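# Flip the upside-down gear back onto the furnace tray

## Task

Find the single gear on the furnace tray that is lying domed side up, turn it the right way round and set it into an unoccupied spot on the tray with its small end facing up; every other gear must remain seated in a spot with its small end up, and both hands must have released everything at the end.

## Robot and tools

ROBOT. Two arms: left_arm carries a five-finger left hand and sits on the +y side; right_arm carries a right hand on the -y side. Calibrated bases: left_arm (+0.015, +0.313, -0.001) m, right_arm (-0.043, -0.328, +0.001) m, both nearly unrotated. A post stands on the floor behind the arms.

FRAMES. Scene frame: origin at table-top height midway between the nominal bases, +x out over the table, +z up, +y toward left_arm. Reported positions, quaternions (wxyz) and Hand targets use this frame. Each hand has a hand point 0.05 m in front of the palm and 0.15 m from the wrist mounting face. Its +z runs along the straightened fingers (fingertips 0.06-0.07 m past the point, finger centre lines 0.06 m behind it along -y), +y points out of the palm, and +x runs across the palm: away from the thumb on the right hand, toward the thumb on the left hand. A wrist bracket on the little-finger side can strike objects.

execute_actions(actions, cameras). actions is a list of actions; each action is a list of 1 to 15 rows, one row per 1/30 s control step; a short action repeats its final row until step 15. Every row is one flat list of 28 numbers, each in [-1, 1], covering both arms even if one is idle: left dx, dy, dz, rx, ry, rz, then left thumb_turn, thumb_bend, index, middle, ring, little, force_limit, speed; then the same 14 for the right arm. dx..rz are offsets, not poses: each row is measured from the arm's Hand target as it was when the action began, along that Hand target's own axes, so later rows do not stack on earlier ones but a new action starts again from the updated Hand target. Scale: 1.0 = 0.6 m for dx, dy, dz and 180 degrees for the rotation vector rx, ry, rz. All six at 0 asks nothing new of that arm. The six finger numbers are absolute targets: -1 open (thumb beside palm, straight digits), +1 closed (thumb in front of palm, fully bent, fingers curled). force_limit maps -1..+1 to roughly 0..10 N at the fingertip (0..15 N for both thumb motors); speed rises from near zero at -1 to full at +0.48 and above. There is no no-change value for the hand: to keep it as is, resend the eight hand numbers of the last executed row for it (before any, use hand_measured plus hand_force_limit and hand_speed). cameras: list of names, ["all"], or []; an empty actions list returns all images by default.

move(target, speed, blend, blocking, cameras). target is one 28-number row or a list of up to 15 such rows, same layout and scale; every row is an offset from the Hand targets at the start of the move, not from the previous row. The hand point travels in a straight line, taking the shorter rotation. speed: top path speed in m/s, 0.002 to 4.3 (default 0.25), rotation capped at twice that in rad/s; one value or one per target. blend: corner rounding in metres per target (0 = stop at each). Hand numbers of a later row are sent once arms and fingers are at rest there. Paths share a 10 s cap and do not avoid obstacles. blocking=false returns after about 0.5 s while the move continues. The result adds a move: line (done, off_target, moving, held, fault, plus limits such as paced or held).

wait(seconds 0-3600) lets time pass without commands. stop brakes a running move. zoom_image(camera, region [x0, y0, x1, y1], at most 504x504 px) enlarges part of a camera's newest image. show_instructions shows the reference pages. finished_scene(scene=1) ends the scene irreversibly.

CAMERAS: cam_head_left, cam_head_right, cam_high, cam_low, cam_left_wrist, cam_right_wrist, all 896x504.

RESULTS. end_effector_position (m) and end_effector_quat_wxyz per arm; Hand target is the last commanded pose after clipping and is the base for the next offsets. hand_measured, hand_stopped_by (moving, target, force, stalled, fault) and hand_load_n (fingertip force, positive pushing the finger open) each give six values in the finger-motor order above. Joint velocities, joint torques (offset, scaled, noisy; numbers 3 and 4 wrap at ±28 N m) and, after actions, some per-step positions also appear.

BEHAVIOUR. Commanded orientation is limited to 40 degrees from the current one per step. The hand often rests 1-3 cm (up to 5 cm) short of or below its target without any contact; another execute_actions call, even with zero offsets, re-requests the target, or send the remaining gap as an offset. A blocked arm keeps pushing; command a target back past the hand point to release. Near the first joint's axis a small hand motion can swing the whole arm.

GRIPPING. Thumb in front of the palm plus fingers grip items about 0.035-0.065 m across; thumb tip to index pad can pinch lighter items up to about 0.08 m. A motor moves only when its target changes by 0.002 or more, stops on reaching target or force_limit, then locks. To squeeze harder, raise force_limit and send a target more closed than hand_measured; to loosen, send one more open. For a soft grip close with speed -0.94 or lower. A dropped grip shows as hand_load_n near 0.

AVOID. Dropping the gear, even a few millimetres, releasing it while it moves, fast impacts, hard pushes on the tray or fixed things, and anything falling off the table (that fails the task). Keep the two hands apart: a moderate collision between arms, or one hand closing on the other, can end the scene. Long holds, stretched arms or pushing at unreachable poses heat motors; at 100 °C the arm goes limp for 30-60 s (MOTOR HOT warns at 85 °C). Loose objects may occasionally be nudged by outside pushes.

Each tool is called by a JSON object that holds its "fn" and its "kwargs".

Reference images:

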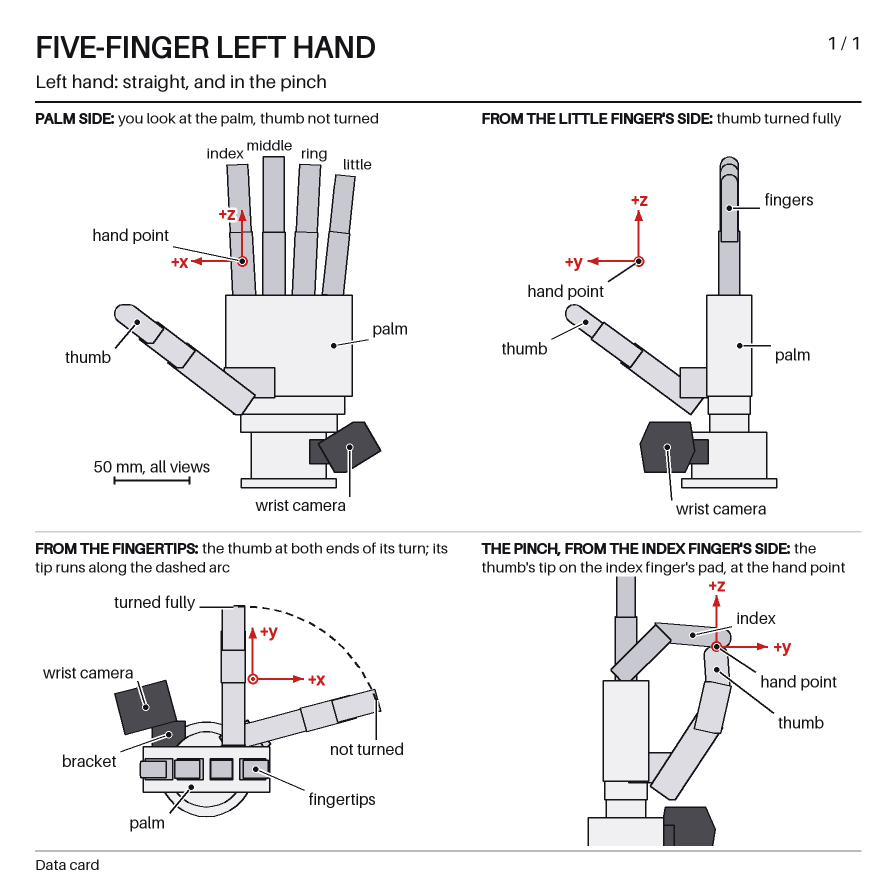

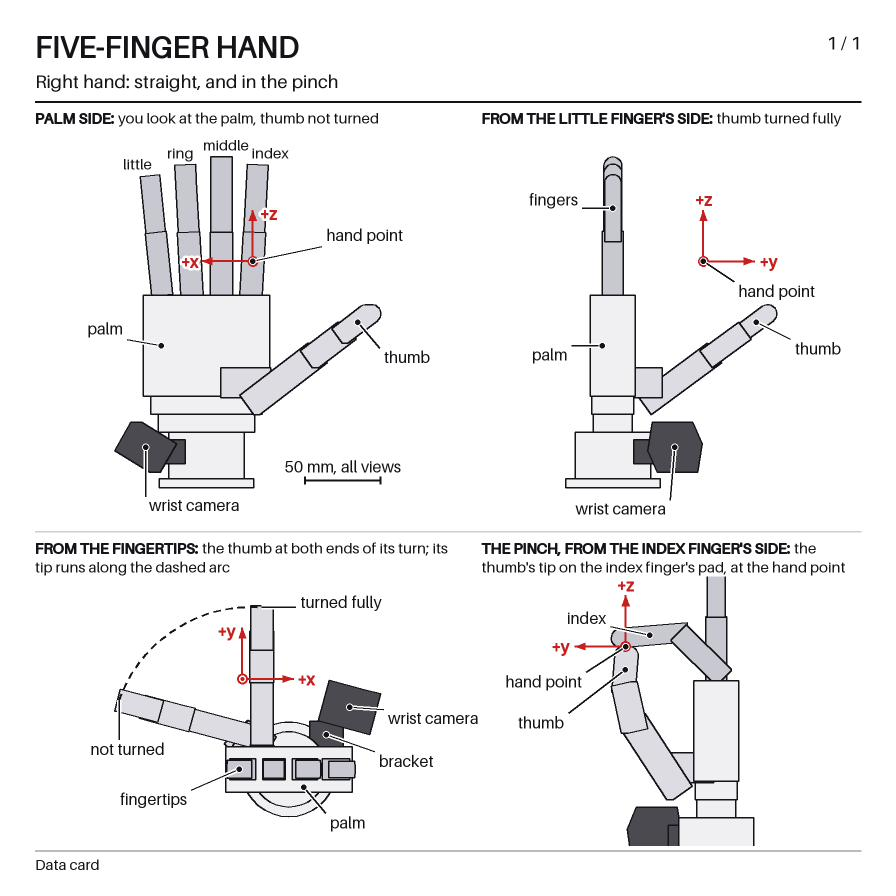

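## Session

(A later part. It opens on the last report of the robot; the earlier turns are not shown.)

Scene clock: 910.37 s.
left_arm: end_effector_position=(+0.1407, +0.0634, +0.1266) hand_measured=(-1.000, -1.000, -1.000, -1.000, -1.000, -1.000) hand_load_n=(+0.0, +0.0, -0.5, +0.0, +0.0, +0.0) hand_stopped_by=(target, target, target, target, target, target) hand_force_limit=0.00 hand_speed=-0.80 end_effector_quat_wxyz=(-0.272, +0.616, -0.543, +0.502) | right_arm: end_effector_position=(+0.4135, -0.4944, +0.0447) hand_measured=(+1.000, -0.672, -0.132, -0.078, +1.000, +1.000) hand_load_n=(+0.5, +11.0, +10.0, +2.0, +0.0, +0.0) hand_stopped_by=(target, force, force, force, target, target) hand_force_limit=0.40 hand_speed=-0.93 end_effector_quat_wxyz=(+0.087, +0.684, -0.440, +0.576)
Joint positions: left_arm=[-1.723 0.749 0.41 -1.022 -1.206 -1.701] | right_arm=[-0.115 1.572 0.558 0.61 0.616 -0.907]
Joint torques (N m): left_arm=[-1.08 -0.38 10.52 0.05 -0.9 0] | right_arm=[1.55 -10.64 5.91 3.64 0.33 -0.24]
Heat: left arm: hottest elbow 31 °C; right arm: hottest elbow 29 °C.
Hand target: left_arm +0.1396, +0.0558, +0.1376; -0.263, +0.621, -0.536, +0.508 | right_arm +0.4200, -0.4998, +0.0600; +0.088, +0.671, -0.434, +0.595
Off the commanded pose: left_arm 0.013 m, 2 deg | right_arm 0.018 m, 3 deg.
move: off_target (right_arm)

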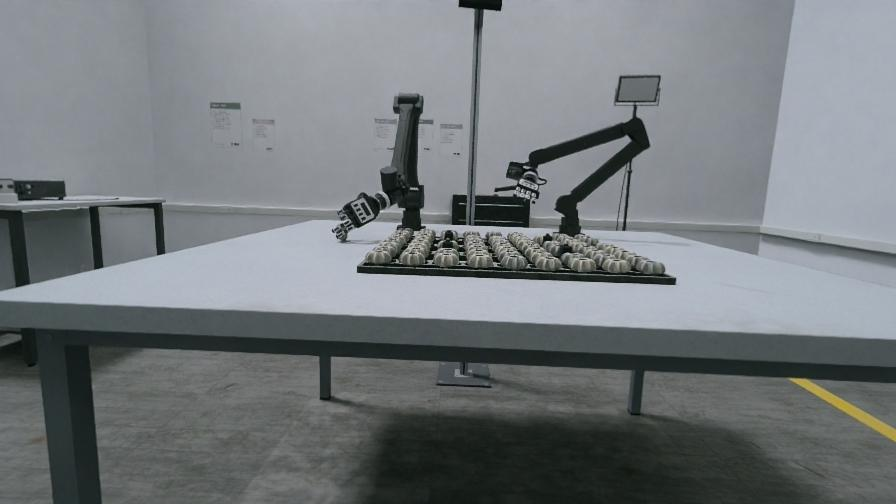

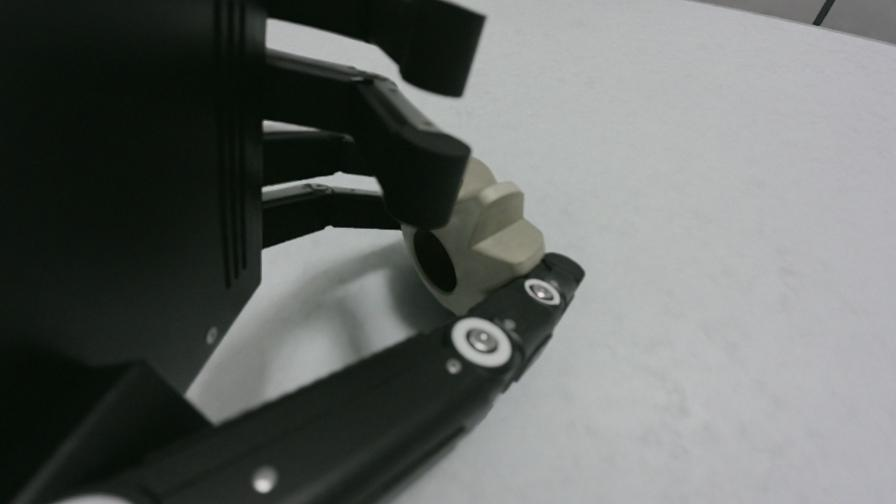

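{"fn": "move", "kwargs": {"target": [[0,0,0,0,0,0,-1,-1,-1,-1,-1,-1,0,-0.8,-0.0102,0.0046,0.0032,0,0,0,1,-0.2,0.2,0.2,1,1,0.4,-0.93]], "speed": 0.03, "cameras": ["cam_low","cam_right_wrist"]}}

{"fn": "zoom_image", "kwargs": {"camera": "cam_low", "region": [310, 190, 390, 250]}}

Scene clock: 917.83 s.
left_arm: end_effector_position=(+0.1407, +0.0634, +0.1266) hand_measured=(-1.000, -1.000, -1.000, -1.000, -1.000, -1.000) hand_load_n=(-0.5, +0.0, +0.0, +0.0, +0.0, +0.0) hand_stopped_by=(target, target, target, target, target, target) hand_force_limit=0.00 hand_speed=-0.80 end_effector_quat_wxyz=(-0.272, +0.616, -0.543, +0.502) | right_arm: end_effector_position=(+0.4162, -0.4947, +0.0433) hand_measured=(+1.000, -0.672, -0.132, -0.078, +1.000, +1.000) hand_load_n=(+0.0, +11.5, +10.0, +1.5, +0.0, +0.0) hand_stopped_by=(target, force, force, force, target, target) hand_force_limit=0.40 hand_speed=-0.93 end_effector_quat_wxyz=(+0.085, +0.680, -0.439, +0.581)
Joint positions: left_arm=[-1.723 0.749 0.41 -1.022 -1.206 -1.701] | right_arm=[-0.115 1.587 0.558 0.639 0.616 -0.911]
Joint torques (N m): left_arm=[-1.14 -0.38 10.52 0.05 -0.89 0] | right_arm=[1.44 -9.88 5.53 3.73 0.32 -0.18]
Heat: left arm: hottest elbow 31 °C; right arm: hottest elbow 28 °C.
Hand target: left_arm +0.1396, +0.0558, +0.1376; -0.263, +0.621, -0.536, +0.508 | right_arm +0.4200, -0.4998, +0.0531; +0.088, +0.671, -0.434, +0.595
Off the commanded pose: left_arm 0.013 m, 2 deg | right_arm 0.012 m, 2 deg.
move: off_target (right_arm)

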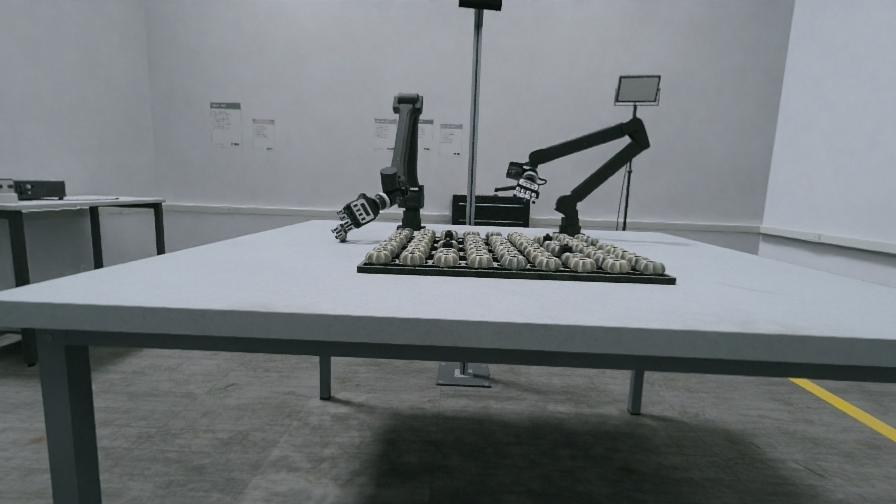

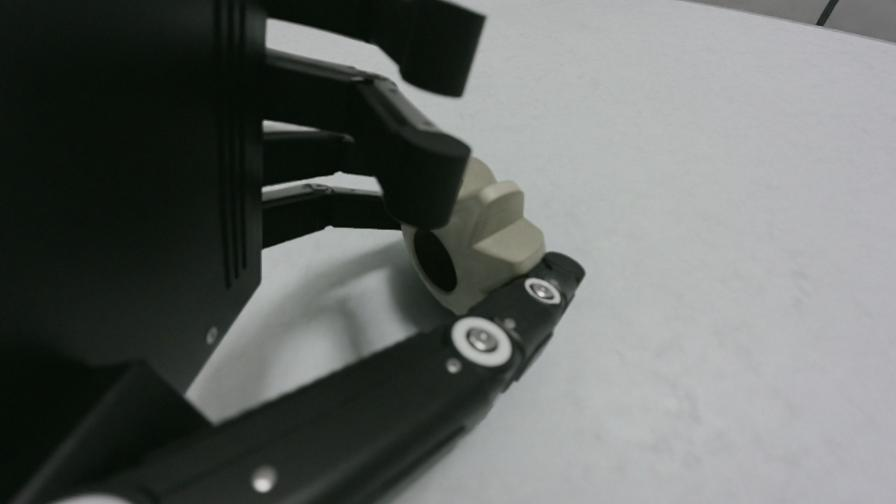

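Scaled by 6.300 from the camera's image (finer frame: 1280x720).

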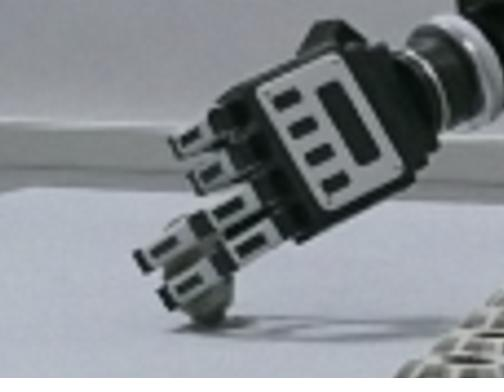

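{"fn": "move", "kwargs": {"target": [[0,0,0,0,0,0,-1,-1,-1,-1,-1,-1,0,-0.8,-0.0073,0.0033,0.0023,0,0,0,1,-0.2,0.2,0.2,1,1,0.4,-0.93],[0,0,0,0,0,0,-1,-1,-1,-1,-1,-1,0,-0.8,-0.0073,0.0033,0.0023,0,0,0,1,-0.85,-0.4,-0.4,1,1,0.4,-0.85]], "speed": 0.03, "cameras": ["cam_low","cam_right_wrist","cam_left_wrist","cam_head_right"]}}

{"fn": "zoom_image", "kwargs": {"camera": "cam_low", "region": [310, 190, 390, 250]}}

{"fn": "zoom_image", "kwargs": {"camera": "cam_left_wrist", "region": [390, 300, 510, 420]}}

Scene clock: 936.13 s.
left_arm: end_effector_position=(+0.1407, +0.0634, +0.1266) hand_measured=(-1.000, -1.000, -1.000, -1.000, -1.000, -1.000) hand_load_n=(+0.0, +0.0, +0.0, +0.0, +0.0, +0.0) hand_stopped_by=(target, target, target, target, target, target) hand_force_limit=0.00 hand_speed=-0.80 end_effector_quat_wxyz=(-0.272, +0.616, -0.543, +0.502) | right_arm: end_effector_position=(+0.4189, -0.4962, +0.0444) hand_measured=(+1.000, -0.850, -0.400, -0.400, +1.000, +1.000) hand_load_n=(+0.0, +0.0, +0.0, +0.0, +0.0, +0.0) hand_stopped_by=(target, target, target, target, target, target) hand_force_limit=0.40 hand_speed=-0.85 end_effector_quat_wxyz=(+0.086, +0.676, -0.436, +0.588)
Joint positions: left_arm=[-1.723 0.749 0.41 -1.022 -1.206 -1.701] | right_arm=[-0.115 1.599 0.558 0.672 0.618 -0.922]
Joint torques (N m): left_arm=[-1.08 -0.38 10.52 0.05 -0.89 0] | right_arm=[1.55 -9.64 5.3 3.08 0.19 -0.11]
Heat: left arm: hottest elbow 31 °C; right arm: hottest elbow 27 °C.
Hand target: left_arm +0.1396, +0.0558, +0.1376; -0.263, +0.621, -0.536, +0.508 | right_arm +0.4199, -0.4999, +0.0480; +0.088, +0.671, -0.434, +0.595
Off the commanded pose: left_arm 0.013 m, 2 deg | right_arm 0.005 m, 1 deg.
move: done
Images, in order (width x height): cam_head_right 896x504, cam_low 896x504, cam_left_wrist 896x504, cam_right_wrist 896x504.

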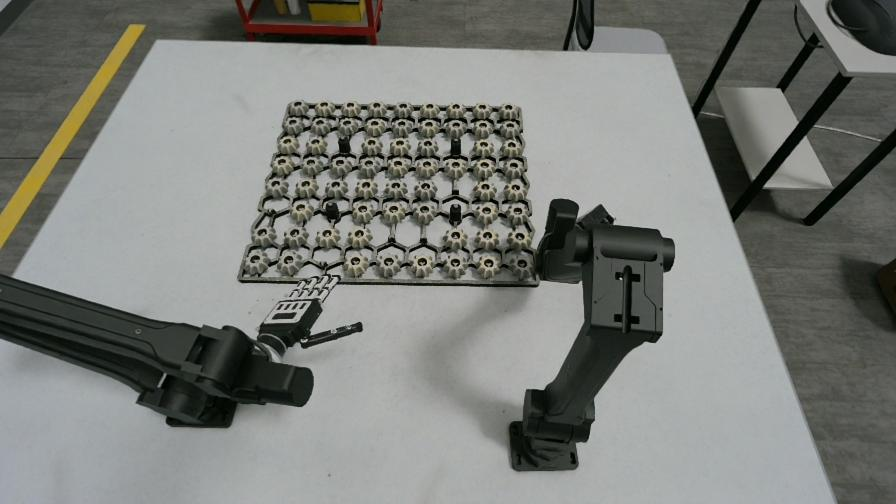

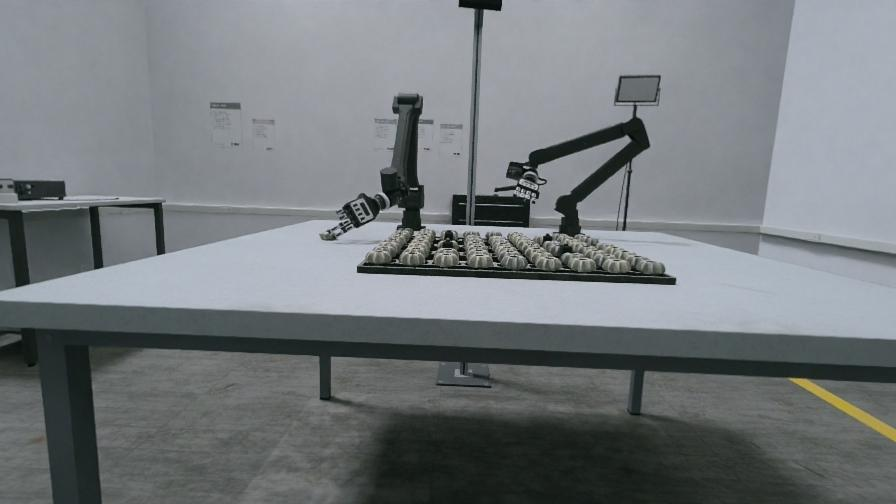

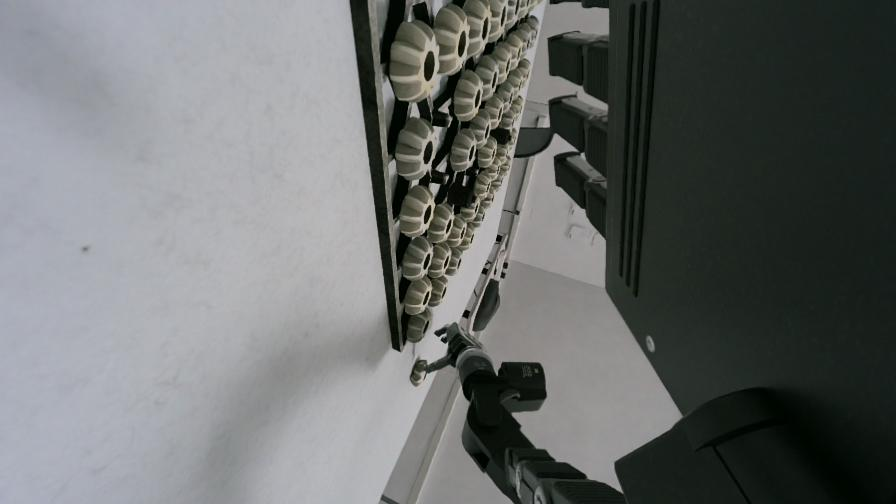

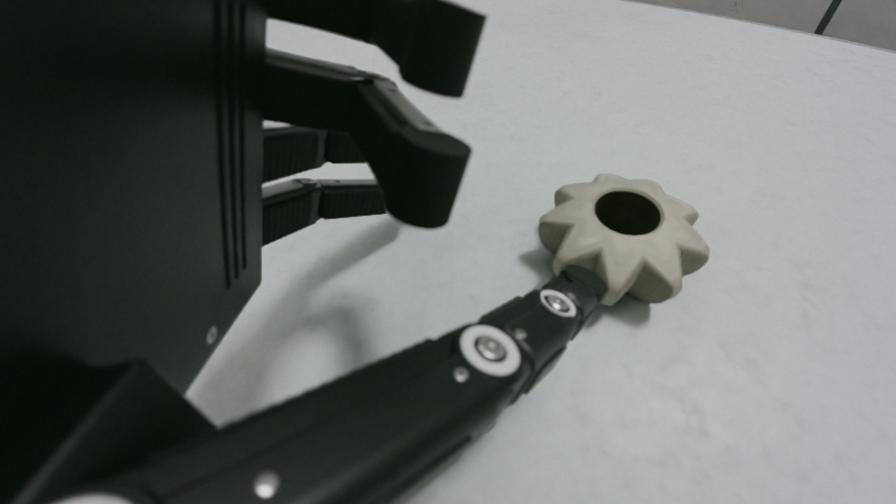

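Scaled by 6.300 from the camera's image (finer frame: 1280x720).

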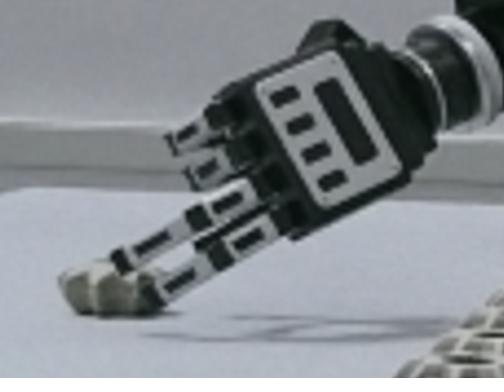

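Scaled by 4.200 from the camera's image (finer frame: 1280x720).

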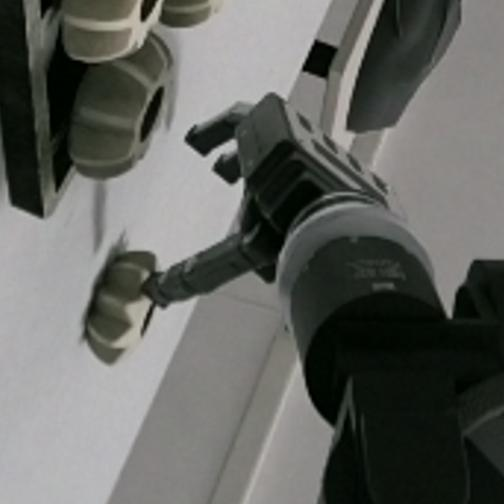

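{"fn": "zoom_image", "kwargs": {"camera": "cam_right_wrist", "region": [500, 140, 740, 330]}}

{"fn": "zoom_image", "kwargs": {"camera": "cam_low", "region": [310, 220, 350, 250]}}

Scaled by 2.100 from the camera's image (finer frame: 1280x720).

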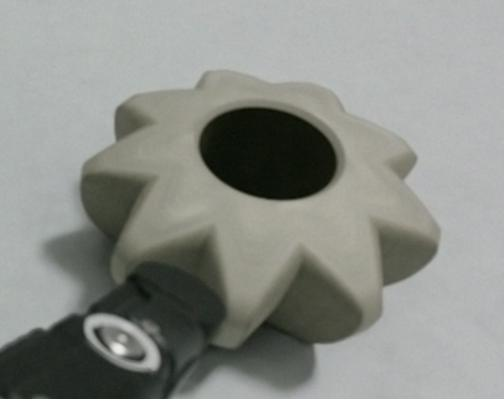

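Scaled by 12.600 from the camera's image (finer frame: 1280x720).

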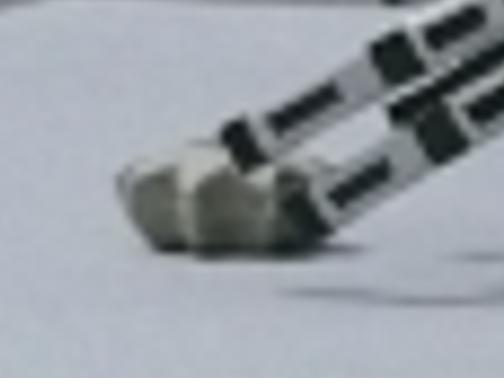

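{"fn": "move", "kwargs": {"target": [[0,0,0,0,0,0,-1,-1,-1,-1,-1,-1,0,-0.8,0,-0.0547,-0.038,0,0,0,1,-0.85,-0.4,-0.4,1,1,0.4,-0.85],[0,0,0,0,0,0,-1,-1,-1,-1,-1,-1,0,-0.8,0.2188,-0.1542,-0.107,0,0,0,1,-0.85,-0.4,-0.4,1,1,0.4,-0.85]], "speed": [0.08,0.15], "blend": [0.01,0], "cameras": ["all"]}}

Scene clock: 981.27 s.
left_arm: end_effector_position=(+0.1407, +0.0634, +0.1266) hand_measured=(-1.000, -1.000, -1.000, -1.000, -1.000, -1.000) hand_load_n=(+0.0, +0.0, +0.0, +0.0, +0.0, -0.5) hand_stopped_by=(target, target, target, target, target, target) hand_force_limit=0.00 hand_speed=-0.80 end_effector_quat_wxyz=(-0.272, +0.616, -0.543, +0.502) | right_arm: end_effector_position=(+0.4084, -0.4688, +0.1904) hand_measured=(+1.000, -0.850, -0.400, -0.400, +1.000, +1.000) hand_load_n=(+0.0, +0.0, +0.0, +0.0, +0.0, +0.5) hand_stopped_by=(target, target, target, target, target, target) hand_force_limit=0.40 hand_speed=-0.85 end_effector_quat_wxyz=(+0.103, +0.687, -0.427, +0.578)
Joint positions: left_arm=[-1.723 0.749 0.41 -1.022 -1.206 -1.701] | right_arm=[-0.032 1.211 0.717 0.075 0.705 -0.911]
Joint torques (N m): left_arm=[-1.08 -0.38 10.51 0.05 -0.89 0] | right_arm=[2.43 -7.77 13.04 1.29 0.31 0.17]
Heat: left arm: hottest elbow 31 °C; right arm: hottest elbow 25 °C.
Hand target: left_arm +0.1396, +0.0558, +0.1376; -0.263, +0.621, -0.536, +0.508 | right_arm +0.4260, -0.4656, +0.2174; +0.088, +0.671, -0.434, +0.595
Off the commanded pose: left_arm 0.013 m, 2 deg | right_arm 0.032 m, 3 deg.
move: off_target (right_arm)

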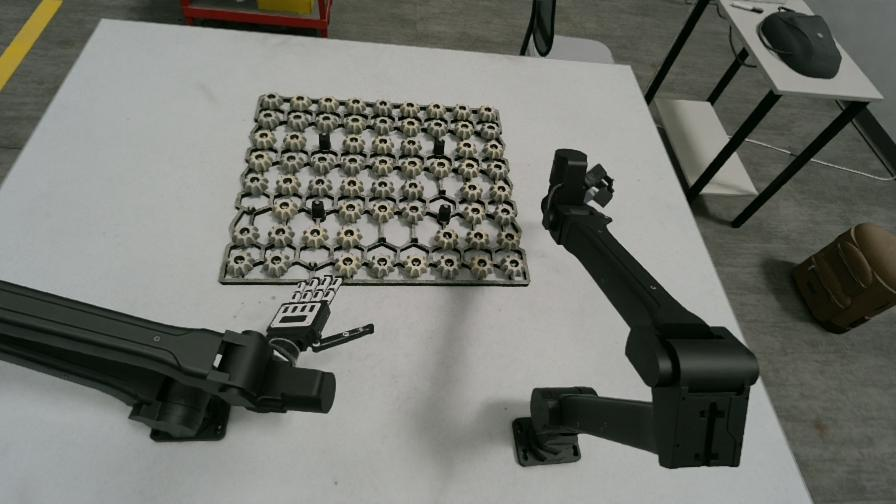

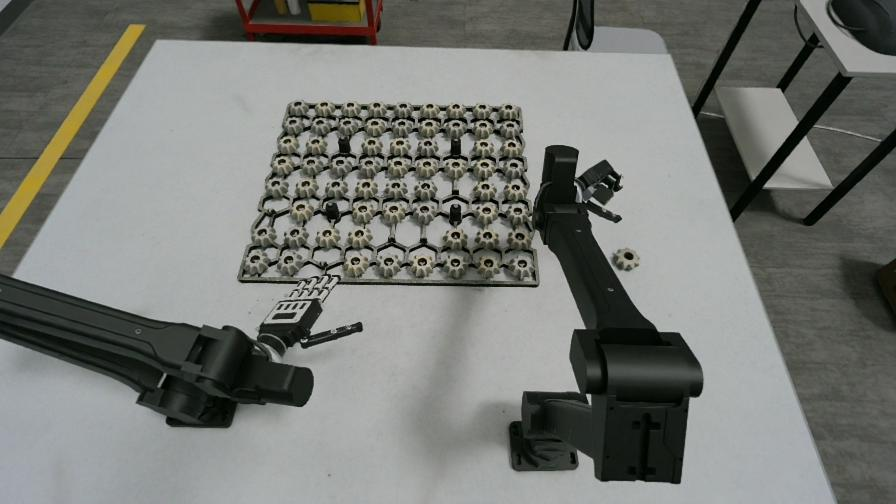

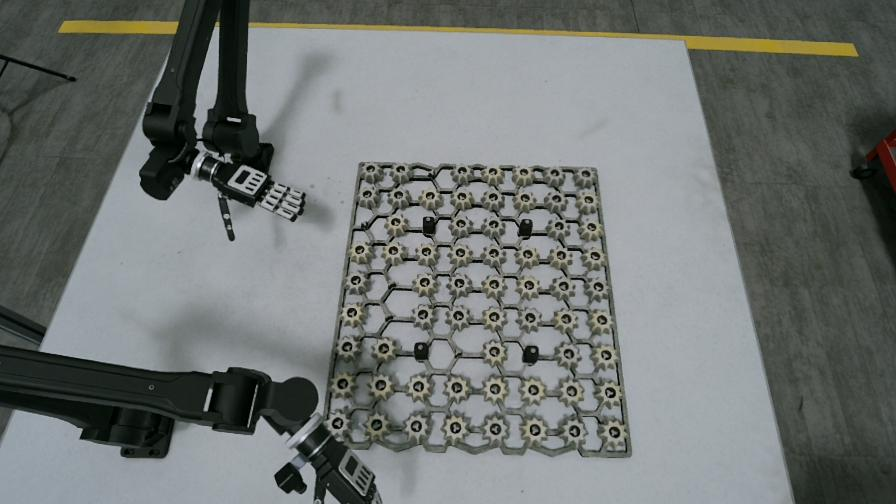

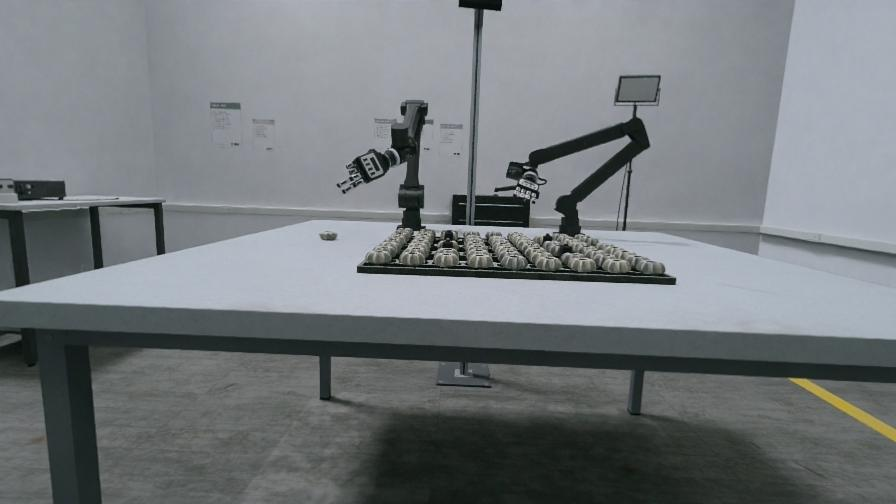

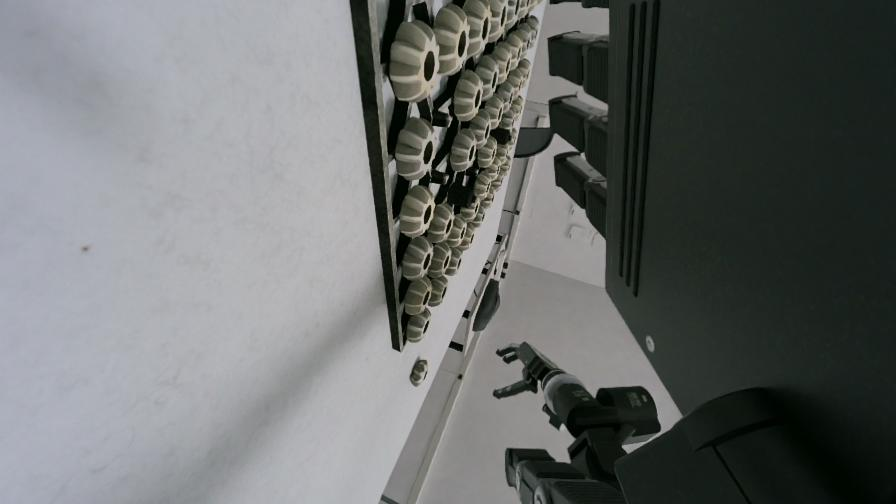

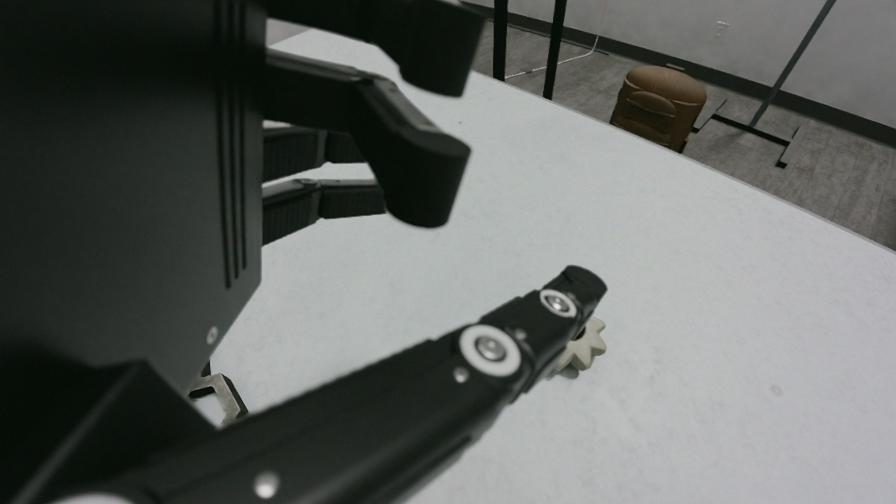

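{"fn": "move", "kwargs": {"target": [[0,0,0,0,0,0,-1,-1,-1,-1,-1,-1,0,-0.8,-0.0132,0.183,0.1008,0,-0.282,0.406,1,-0.85,-0.45,-0.45,1,1,0.4,-0.5]], "speed": 0.2, "cameras": ["all"]}}

Scene clock: 1034.83 s.
left_arm: end_effector_position=(+0.1407, +0.0634, +0.1266) hand_measured=(-1.000, -1.000, -1.000, -1.000, -1.000, -1.000) hand_load_n=(-0.5, +0.0, +0.0, +0.0, +0.0, -0.5) hand_stopped_by=(target, target, target, target, target, target) hand_force_limit=0.00 hand_speed=-0.80 end_effector_quat_wxyz=(-0.272, +0.616, -0.543, +0.502) | right_arm: end_effector_position=(+0.3805, -0.5503, +0.1275) hand_measured=(+1.000, -0.850, -0.450, -0.450, +1.000, +1.000) hand_load_n=(+0.0, +0.0, +0.0, -0.5, +0.5, +0.0) hand_stopped_by=(target, target, target, target, target, target) hand_force_limit=0.40 hand_speed=-0.50 end_effector_quat_wxyz=(+0.447, -0.469, +0.737, -0.191)
Joint positions: left_arm=[-1.723 0.749 0.41 -1.022 -1.206 -1.701] | right_arm=[-0.862 1.457 0.895 -0.276 -0.781 -0.063]
Joint torques (N m): left_arm=[-1.2 -0.44 10.52 0.05 -0.89 0.01] | right_arm=[1.85 -10.29 12.48 0.99 -0.59 0.24]
Heat: left arm: hottest elbow 31 °C; right arm: hottest elbow 31 °C.
Hand target: left_arm +0.1396, +0.0558, +0.1376; -0.263, +0.621, -0.536, +0.508 | right_arm +0.3950, -0.5669, +0.1501; +0.453, -0.467, +0.731, -0.207
Off the commanded pose: left_arm 0.013 m, 2 deg | right_arm 0.031 m, 2 deg.
move: off_target (right_arm)

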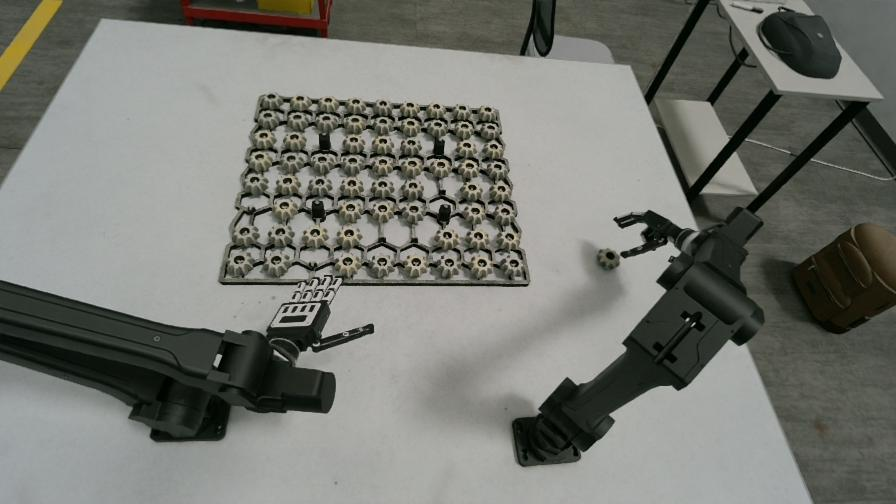

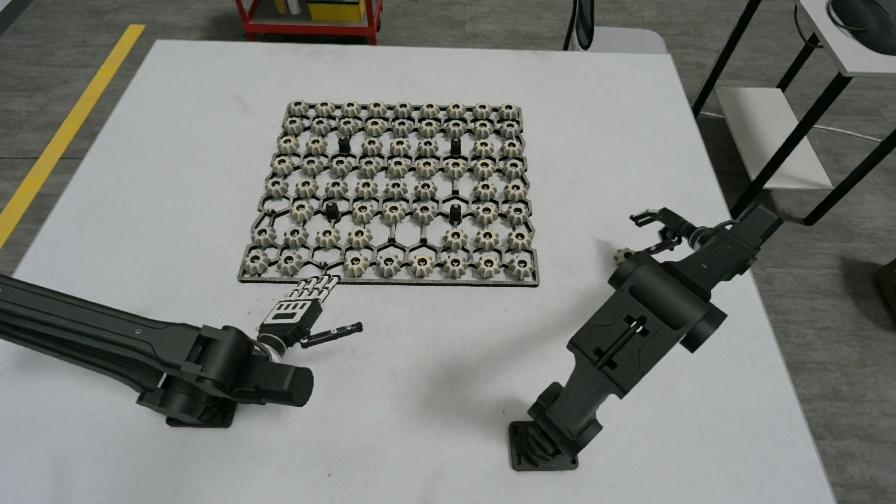

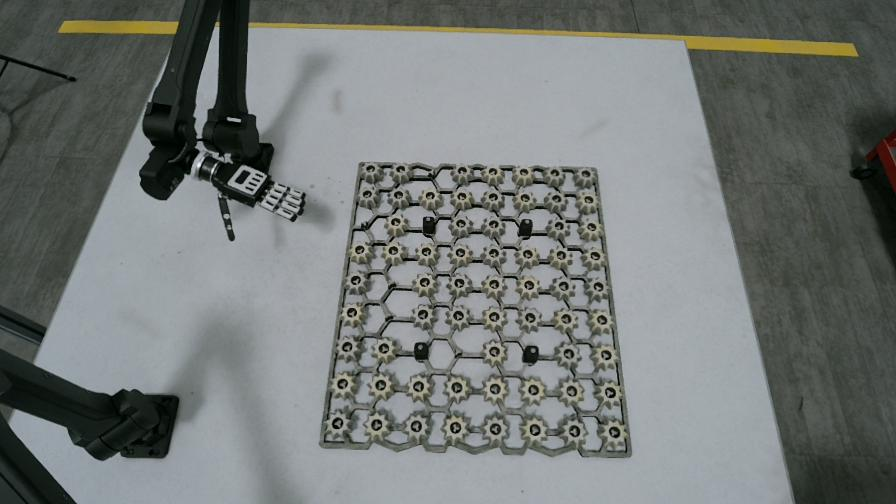

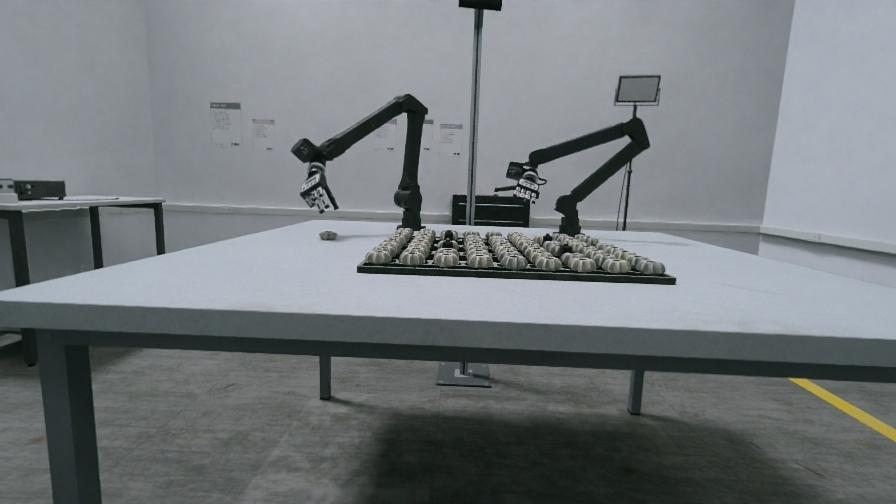

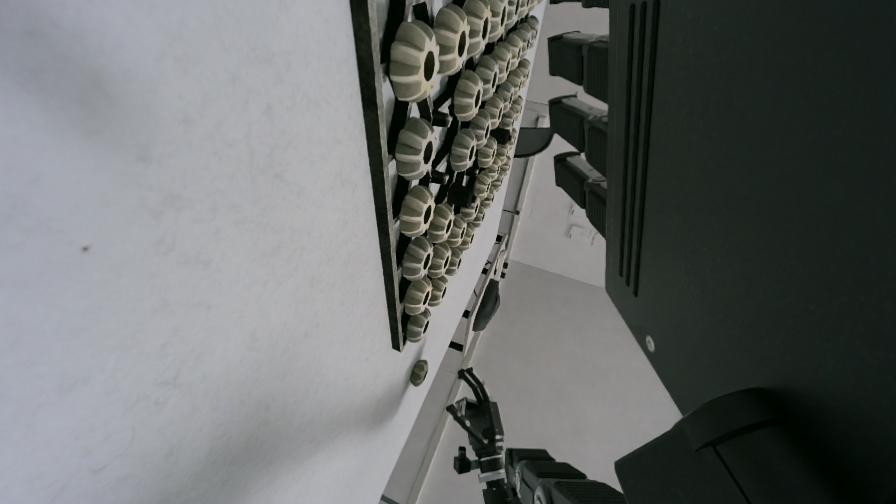

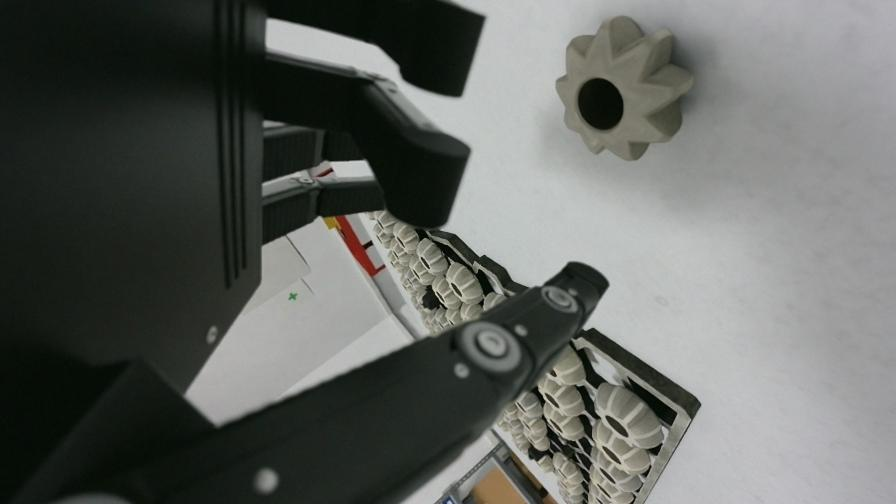

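{"fn": "move", "kwargs": {"target": [[0,0,0,0,0,0,-1,-1,-1,-1,-1,-1,0,-0.8,0.0885,0.1003,0.031,0,0.0095,-0.0137,1,-0.85,-0.45,-0.45,1,1,0.4,-0.5]], "speed": 0.1, "cameras": ["cam_head_left","cam_head_right","cam_low","cam_right_wrist"]}}

{"fn": "zoom_image", "kwargs": {"camera": "cam_head_left", "region": [560, 190, 700, 310]}}

{"fn": "zoom_image", "kwargs": {"camera": "cam_low", "region": [290, 170, 400, 260]}}

Scene clock: 1127.20 s.
left_arm: end_effector_position=(+0.1407, +0.0634, +0.1266) hand_measured=(-1.000, -1.000, -1.000, -1.000, -1.000, -1.000) hand_load_n=(-0.5, +0.0, +0.0, +0.0, +0.0, +0.0) hand_stopped_by=(target, target, target, target, target, target) hand_force_limit=0.00 hand_speed=-0.80 end_effector_quat_wxyz=(-0.272, +0.616, -0.543, +0.502) | right_arm: end_effector_position=(+0.3739, -0.5776, +0.0739) hand_measured=(+1.000, -0.850, -0.450, -0.450, +1.000, +1.000) hand_load_n=(-0.5, +0.0, +0.0, +0.0, +0.0, +0.0) hand_stopped_by=(target, target, target, target, target, target) hand_force_limit=0.40 hand_speed=-0.50 end_effector_quat_wxyz=(+0.437, -0.475, +0.733, -0.213)
Joint positions: left_arm=[-1.723 0.749 0.41 -1.022 -1.206 -1.701] | right_arm=[-0.908 1.568 0.857 -0.127 -0.784 -0.122]
Joint torques (N m): left_arm=[-1.08 -0.44 10.51 0.06 -0.9 0] | right_arm=[1.44 -11.34 6.68 2.22 -0.6 -0.05]
Heat: left arm: hottest elbow 31 °C; right arm: hottest elbow 32 °C.
Hand target: left_arm +0.1396, +0.0558, +0.1376; -0.263, +0.621, -0.536, +0.508 | right_arm +0.3729, -0.5819, +0.0721; +0.438, -0.479, +0.727, -0.223
Off the commanded pose: left_arm 0.013 m, 2 deg | right_arm 0.005 m, 1 deg.
move: done

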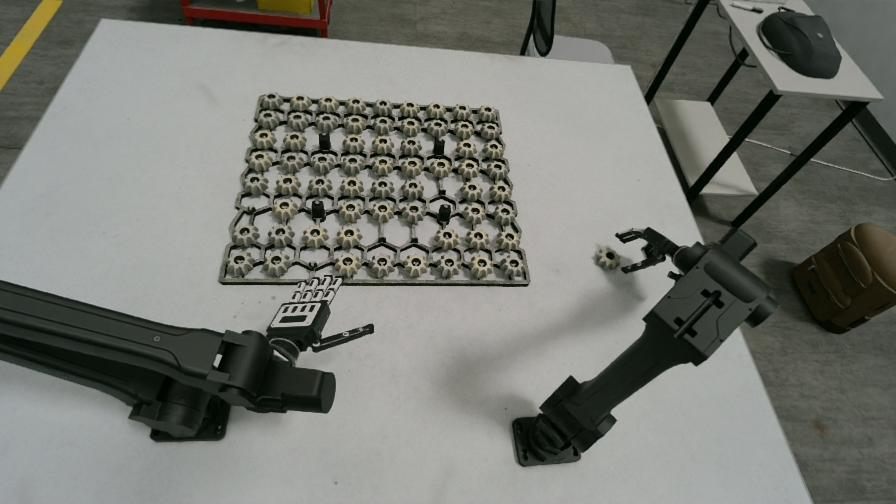

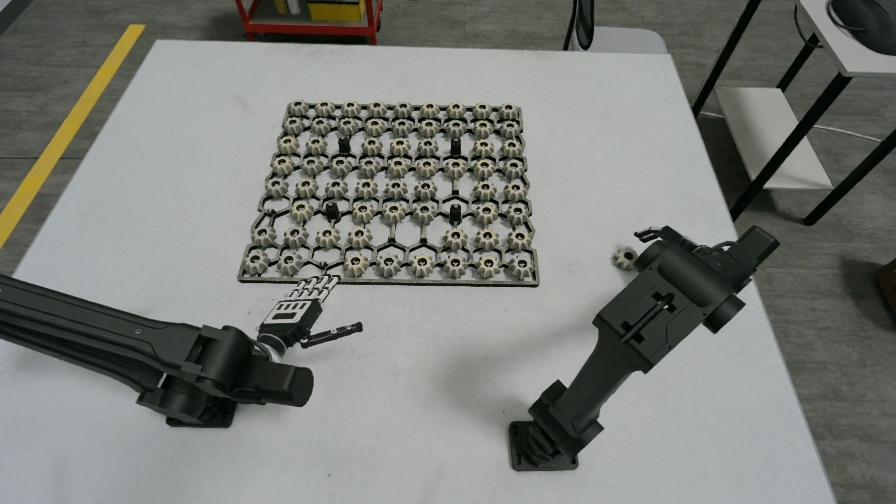

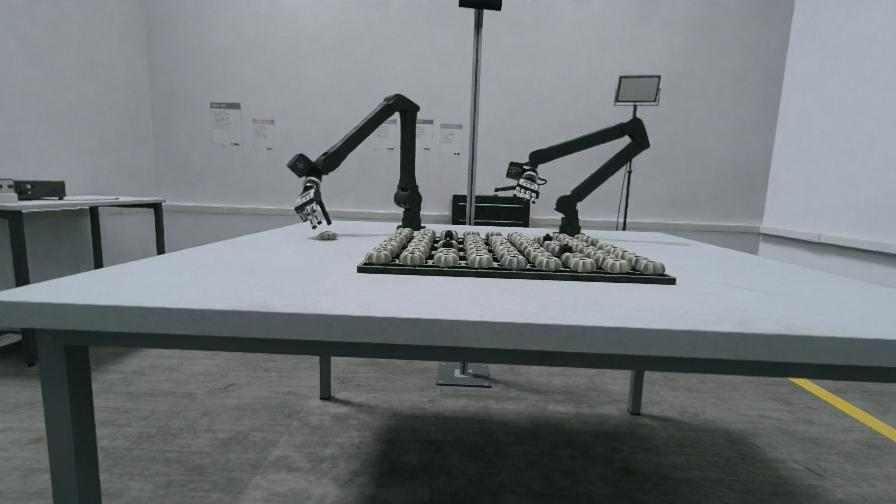

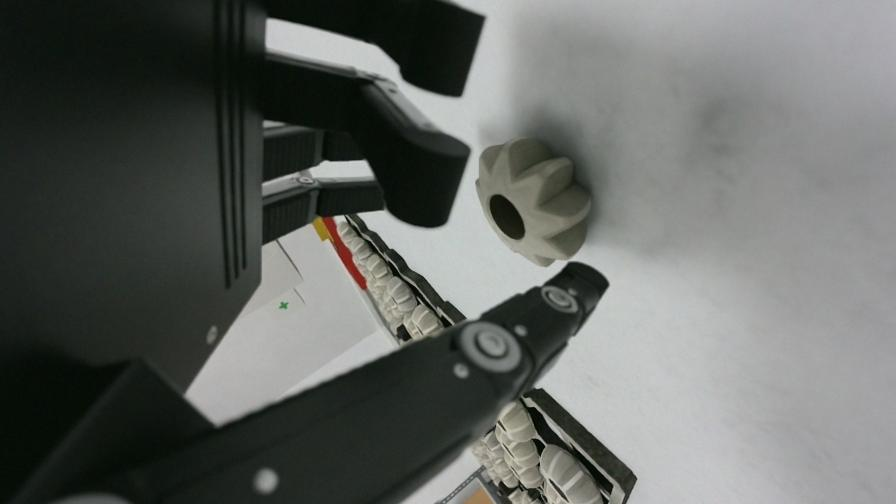

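Scaled by 3.600 from the camera's image (finer frame: 1280x720).

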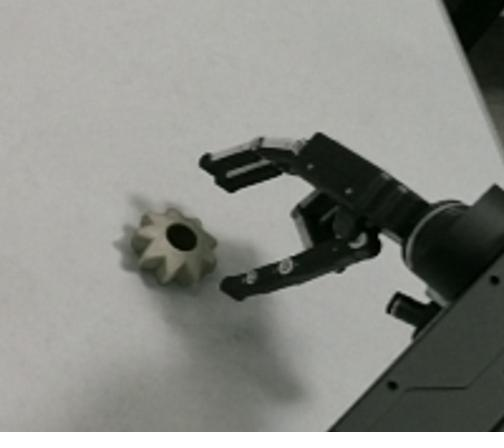

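Scaled by 4.582 from the camera's image (finer frame: 1280x720).

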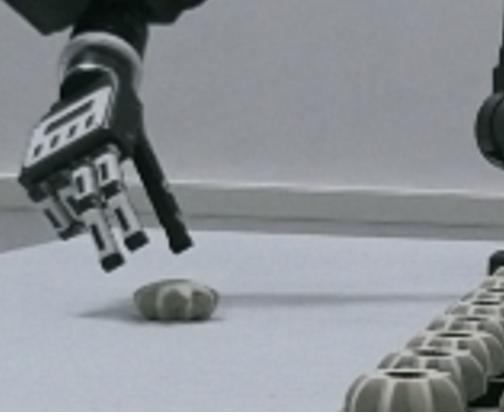

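{"fn": "zoom_image", "kwargs": {"camera": "cam_low", "region": [290, 195, 350, 245]}}

{"fn": "zoom_image", "kwargs": {"camera": "cam_head_right", "region": [590, 210, 690, 290]}}

Scaled by 8.400 from the camera's image (finer frame: 1280x720).

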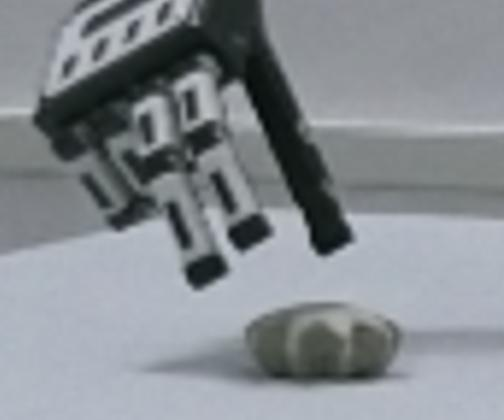

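Scaled by 5.040 from the camera's image (finer frame: 1280x720).

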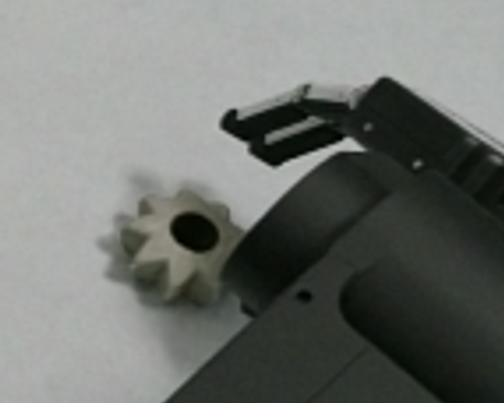

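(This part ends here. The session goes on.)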